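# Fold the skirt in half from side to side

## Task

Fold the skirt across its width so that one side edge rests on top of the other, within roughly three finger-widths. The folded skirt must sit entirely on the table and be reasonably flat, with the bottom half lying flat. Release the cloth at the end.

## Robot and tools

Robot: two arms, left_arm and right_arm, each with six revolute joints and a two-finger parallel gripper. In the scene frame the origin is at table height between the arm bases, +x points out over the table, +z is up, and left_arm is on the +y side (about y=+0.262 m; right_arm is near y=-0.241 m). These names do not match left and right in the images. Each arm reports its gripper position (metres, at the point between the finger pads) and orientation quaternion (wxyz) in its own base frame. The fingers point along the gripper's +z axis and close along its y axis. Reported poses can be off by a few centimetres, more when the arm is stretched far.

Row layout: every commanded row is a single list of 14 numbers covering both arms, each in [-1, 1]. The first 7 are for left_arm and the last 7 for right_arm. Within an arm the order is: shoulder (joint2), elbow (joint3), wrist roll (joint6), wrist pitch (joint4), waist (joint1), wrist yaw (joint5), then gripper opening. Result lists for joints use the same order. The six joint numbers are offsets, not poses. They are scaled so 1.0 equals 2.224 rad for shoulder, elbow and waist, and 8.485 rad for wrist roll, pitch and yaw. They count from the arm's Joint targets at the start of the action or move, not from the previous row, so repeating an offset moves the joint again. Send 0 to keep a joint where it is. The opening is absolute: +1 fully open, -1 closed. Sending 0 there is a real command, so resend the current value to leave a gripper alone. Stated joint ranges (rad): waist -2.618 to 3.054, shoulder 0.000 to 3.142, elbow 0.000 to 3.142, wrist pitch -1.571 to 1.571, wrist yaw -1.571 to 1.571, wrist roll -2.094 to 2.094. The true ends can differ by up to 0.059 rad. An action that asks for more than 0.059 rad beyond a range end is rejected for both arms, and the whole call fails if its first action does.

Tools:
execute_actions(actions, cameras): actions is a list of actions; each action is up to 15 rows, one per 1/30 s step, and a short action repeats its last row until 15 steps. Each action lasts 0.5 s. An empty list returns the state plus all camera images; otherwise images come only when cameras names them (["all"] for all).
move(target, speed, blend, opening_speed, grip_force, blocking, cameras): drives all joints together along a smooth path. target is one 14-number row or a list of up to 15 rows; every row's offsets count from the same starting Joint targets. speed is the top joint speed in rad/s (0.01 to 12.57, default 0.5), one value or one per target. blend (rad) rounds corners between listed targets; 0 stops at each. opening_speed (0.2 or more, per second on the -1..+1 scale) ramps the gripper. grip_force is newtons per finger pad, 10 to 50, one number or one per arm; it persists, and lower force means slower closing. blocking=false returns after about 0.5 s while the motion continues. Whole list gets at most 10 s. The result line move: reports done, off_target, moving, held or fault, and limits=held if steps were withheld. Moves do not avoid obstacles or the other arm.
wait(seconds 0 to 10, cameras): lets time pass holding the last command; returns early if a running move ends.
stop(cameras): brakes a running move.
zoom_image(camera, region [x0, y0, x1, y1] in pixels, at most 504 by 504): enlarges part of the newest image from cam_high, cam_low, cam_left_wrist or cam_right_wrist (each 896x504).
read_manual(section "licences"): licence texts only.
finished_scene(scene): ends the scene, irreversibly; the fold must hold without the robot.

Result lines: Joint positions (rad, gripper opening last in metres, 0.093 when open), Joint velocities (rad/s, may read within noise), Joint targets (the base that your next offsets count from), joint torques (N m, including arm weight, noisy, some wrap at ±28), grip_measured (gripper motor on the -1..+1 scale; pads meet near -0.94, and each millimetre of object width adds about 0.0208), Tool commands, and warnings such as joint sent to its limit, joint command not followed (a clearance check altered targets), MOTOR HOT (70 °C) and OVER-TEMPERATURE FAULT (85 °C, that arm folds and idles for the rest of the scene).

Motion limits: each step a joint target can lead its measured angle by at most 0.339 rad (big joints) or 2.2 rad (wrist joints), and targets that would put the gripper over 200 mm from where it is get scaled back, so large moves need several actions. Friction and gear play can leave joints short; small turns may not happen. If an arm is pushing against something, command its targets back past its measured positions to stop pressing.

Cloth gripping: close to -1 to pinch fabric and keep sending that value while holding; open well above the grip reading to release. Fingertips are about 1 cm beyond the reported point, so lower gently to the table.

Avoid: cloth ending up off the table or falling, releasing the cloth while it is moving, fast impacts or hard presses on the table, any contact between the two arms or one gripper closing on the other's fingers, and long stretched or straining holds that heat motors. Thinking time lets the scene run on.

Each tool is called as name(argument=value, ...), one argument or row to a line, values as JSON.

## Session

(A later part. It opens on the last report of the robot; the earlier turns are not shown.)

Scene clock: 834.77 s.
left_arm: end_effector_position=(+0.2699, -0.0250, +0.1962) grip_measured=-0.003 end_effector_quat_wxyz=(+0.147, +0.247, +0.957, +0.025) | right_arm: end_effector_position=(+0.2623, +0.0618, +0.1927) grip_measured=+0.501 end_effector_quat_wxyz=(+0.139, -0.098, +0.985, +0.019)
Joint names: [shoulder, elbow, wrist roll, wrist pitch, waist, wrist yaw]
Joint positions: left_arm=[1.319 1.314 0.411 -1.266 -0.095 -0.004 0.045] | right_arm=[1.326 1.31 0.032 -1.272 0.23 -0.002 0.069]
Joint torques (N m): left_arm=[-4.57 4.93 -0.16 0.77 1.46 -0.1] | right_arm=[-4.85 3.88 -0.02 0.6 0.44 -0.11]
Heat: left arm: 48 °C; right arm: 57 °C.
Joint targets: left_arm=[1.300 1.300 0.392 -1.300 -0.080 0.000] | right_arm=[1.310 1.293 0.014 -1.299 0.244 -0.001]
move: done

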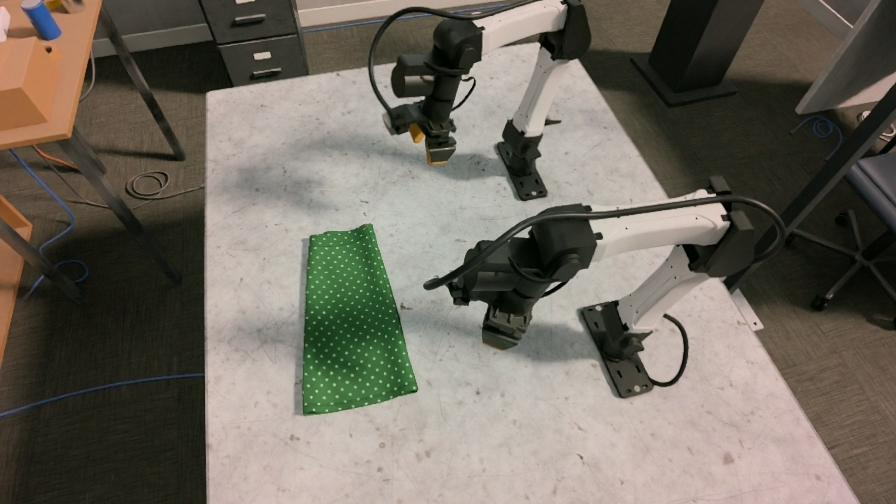

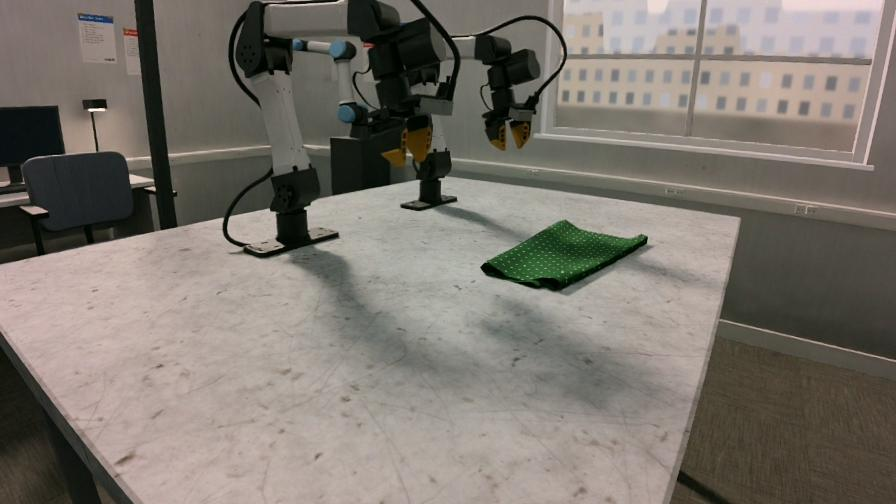

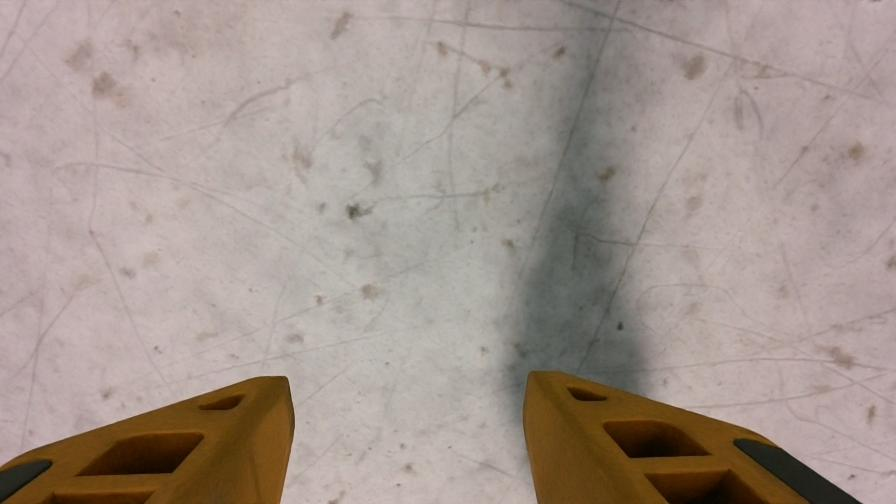

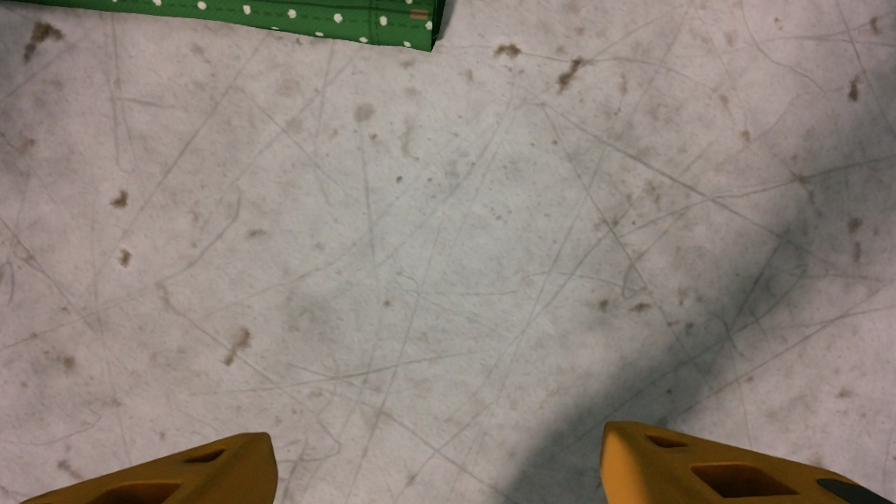

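move(
  target=[0.4001, 0.3687, -0.0462, 0.0259, -0.009, 0, 0, 0.2550, 0.1654, 0, 0.0431, 0, 0, 0],
  speed=0.9,
  cameras=["all"],
)

Scene clock: 851.10 s.
left_arm: end_effector_position=(+0.5017, -0.0471, +0.1352) grip_measured=-0.003 end_effector_quat_wxyz=(+0.172, +0.056, +0.984, -0.004) | right_arm: end_effector_position=(+0.4200, +0.0987, +0.1350) grip_measured=+0.001 end_effector_quat_wxyz=(+0.170, -0.099, +0.980, +0.023)
Joint names: [shoulder, elbow, wrist roll, wrist pitch, waist, wrist yaw]
Joint positions: left_arm=[2.184 2.079 0.02 -1.121 -0.095 -0.004 0.045] | right_arm=[1.868 1.616 0.028 -0.975 0.23 -0.002 0.045]
Joint torques (N m): left_arm=[-9.44 10.48 -0.16 1.6 -0.06 -0.13] | right_arm=[-7.5 8.76 -0.04 1.38 0.43 -0.12]
Heat: left arm: 49 °C; right arm: 50 °C.
Joint targets: left_arm=[2.190 2.120 0.000 -1.080 -0.100 0.000] | right_arm=[1.877 1.661 0.014 -0.933 0.244 -0.001]
move: off_target (left_arm, right_arm); left_arm: the elbow is farthest, 0.041 rad from its target; right_arm: the elbow is farthest, 0.044 rad from its target

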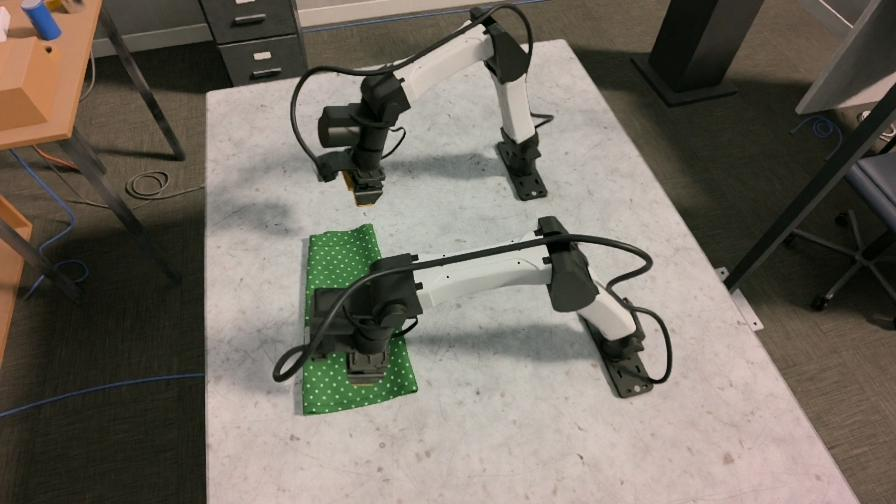

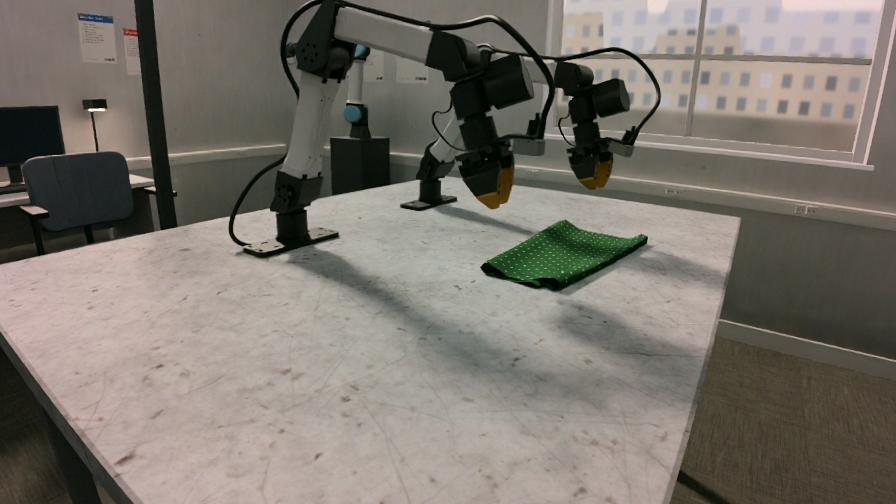

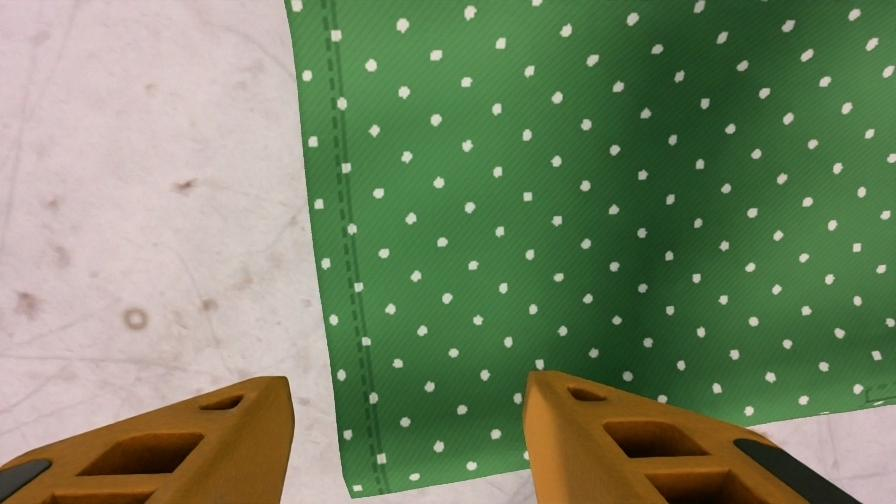

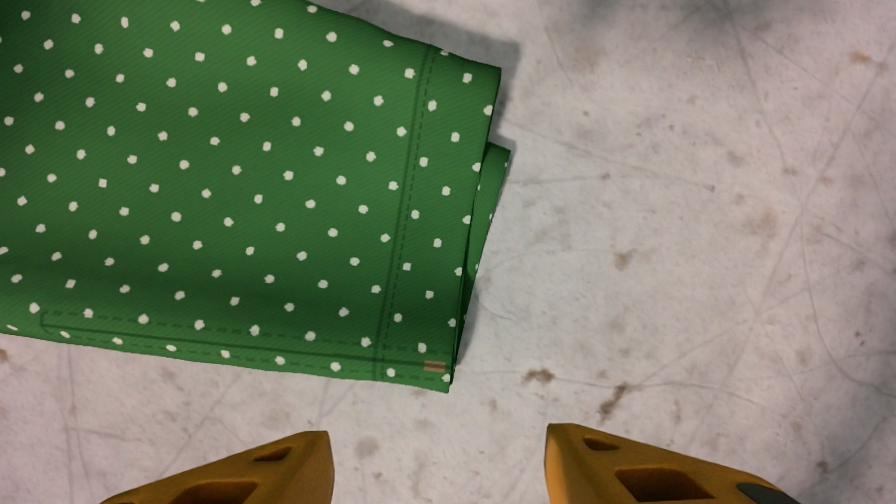

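move(
  target=[-0.0054, -0.0037, 0, 0.0172, 0.02, 0, 0, 0, 0, 0, 0, 0, 0, 0],
  speed=0.5,
  cameras=["cam_left_wrist", "cam_right_wrist"],
)

zoom_image(
  camera="cam_right_wrist",
  region=[150, 0, 560, 230],
)

Scene clock: 881.57 s.
left_arm: end_effector_position=(+0.5339, -0.0271, +0.1486) grip_measured=-0.003 end_effector_quat_wxyz=(+0.239, +0.034, +0.970, -0.002) | right_arm: end_effector_position=(+0.4200, +0.0987, +0.1350) grip_measured=+0.001 end_effector_quat_wxyz=(+0.170, -0.099, +0.980, +0.023)
Joint names: [shoulder, elbow, wrist roll, wrist pitch, waist, wrist yaw]
Joint positions: left_arm=[2.184 2.079 0.019 -0.982 -0.052 -0.004 0.045] | right_arm=[1.868 1.616 0.028 -0.975 0.23 -0.002 0.045]
Joint torques (N m): left_arm=[-10.61 9.95 -0.15 1.96 0.83 -0.12] | right_arm=[-7.47 8.73 -0.04 1.38 0.57 -0.11]
Heat: left arm: 63 °C; right arm: 51 °C.
Joint targets: left_arm=[2.178 2.112 0.000 -0.934 -0.056 0.000] | right_arm=[1.877 1.661 0.014 -0.933 0.244 -0.001]
move: off_target (left_arm, right_arm); left_arm: the wrist pitch is farthest, 0.048 rad from its target; right_arm: the elbow is farthest, 0.045 rad from its target
Images, in order (width x height): cam_left_wrist 896x504, cam_right_wrist 896x504.

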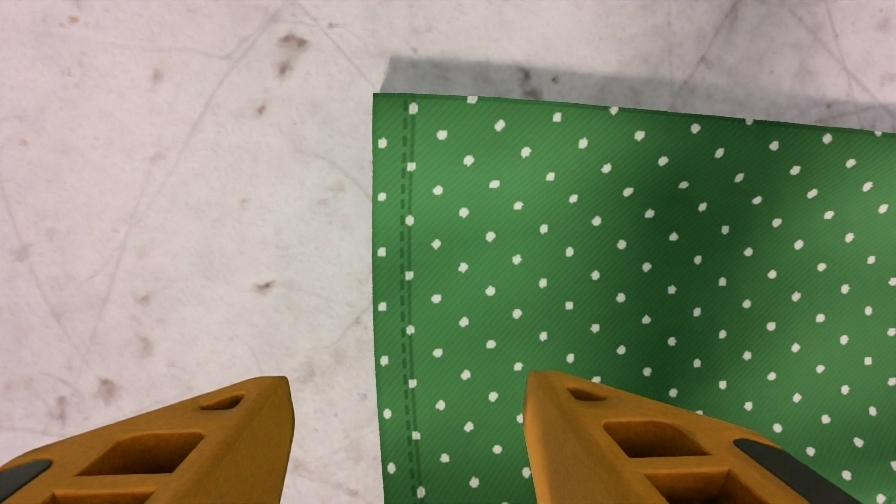

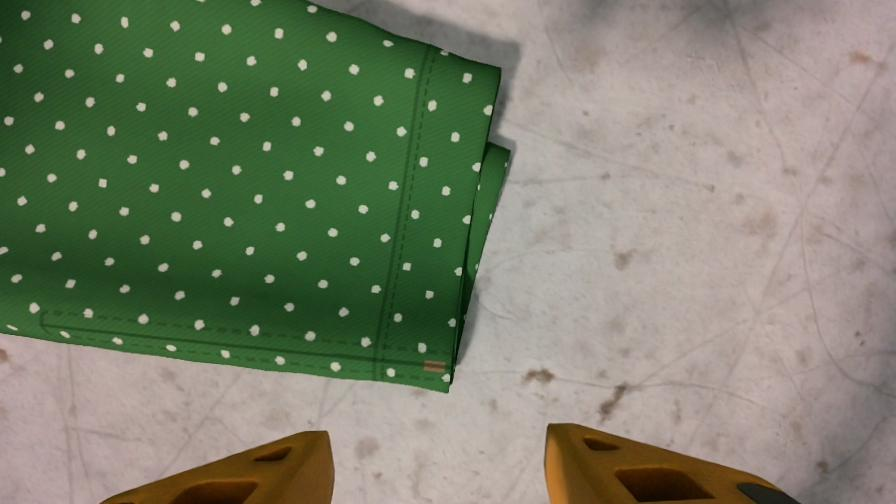

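Scaled by 1.229 from the camera's 896x504 image, which has a finer 1280x720 frame.

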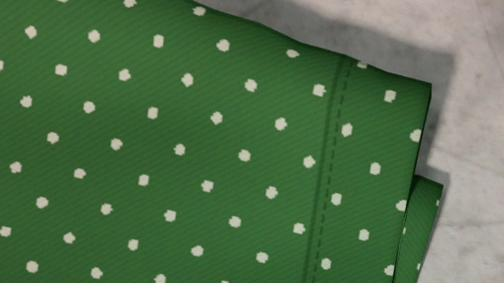

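finished_scene(
  scene=1,
)

The scene is finished: the task was done.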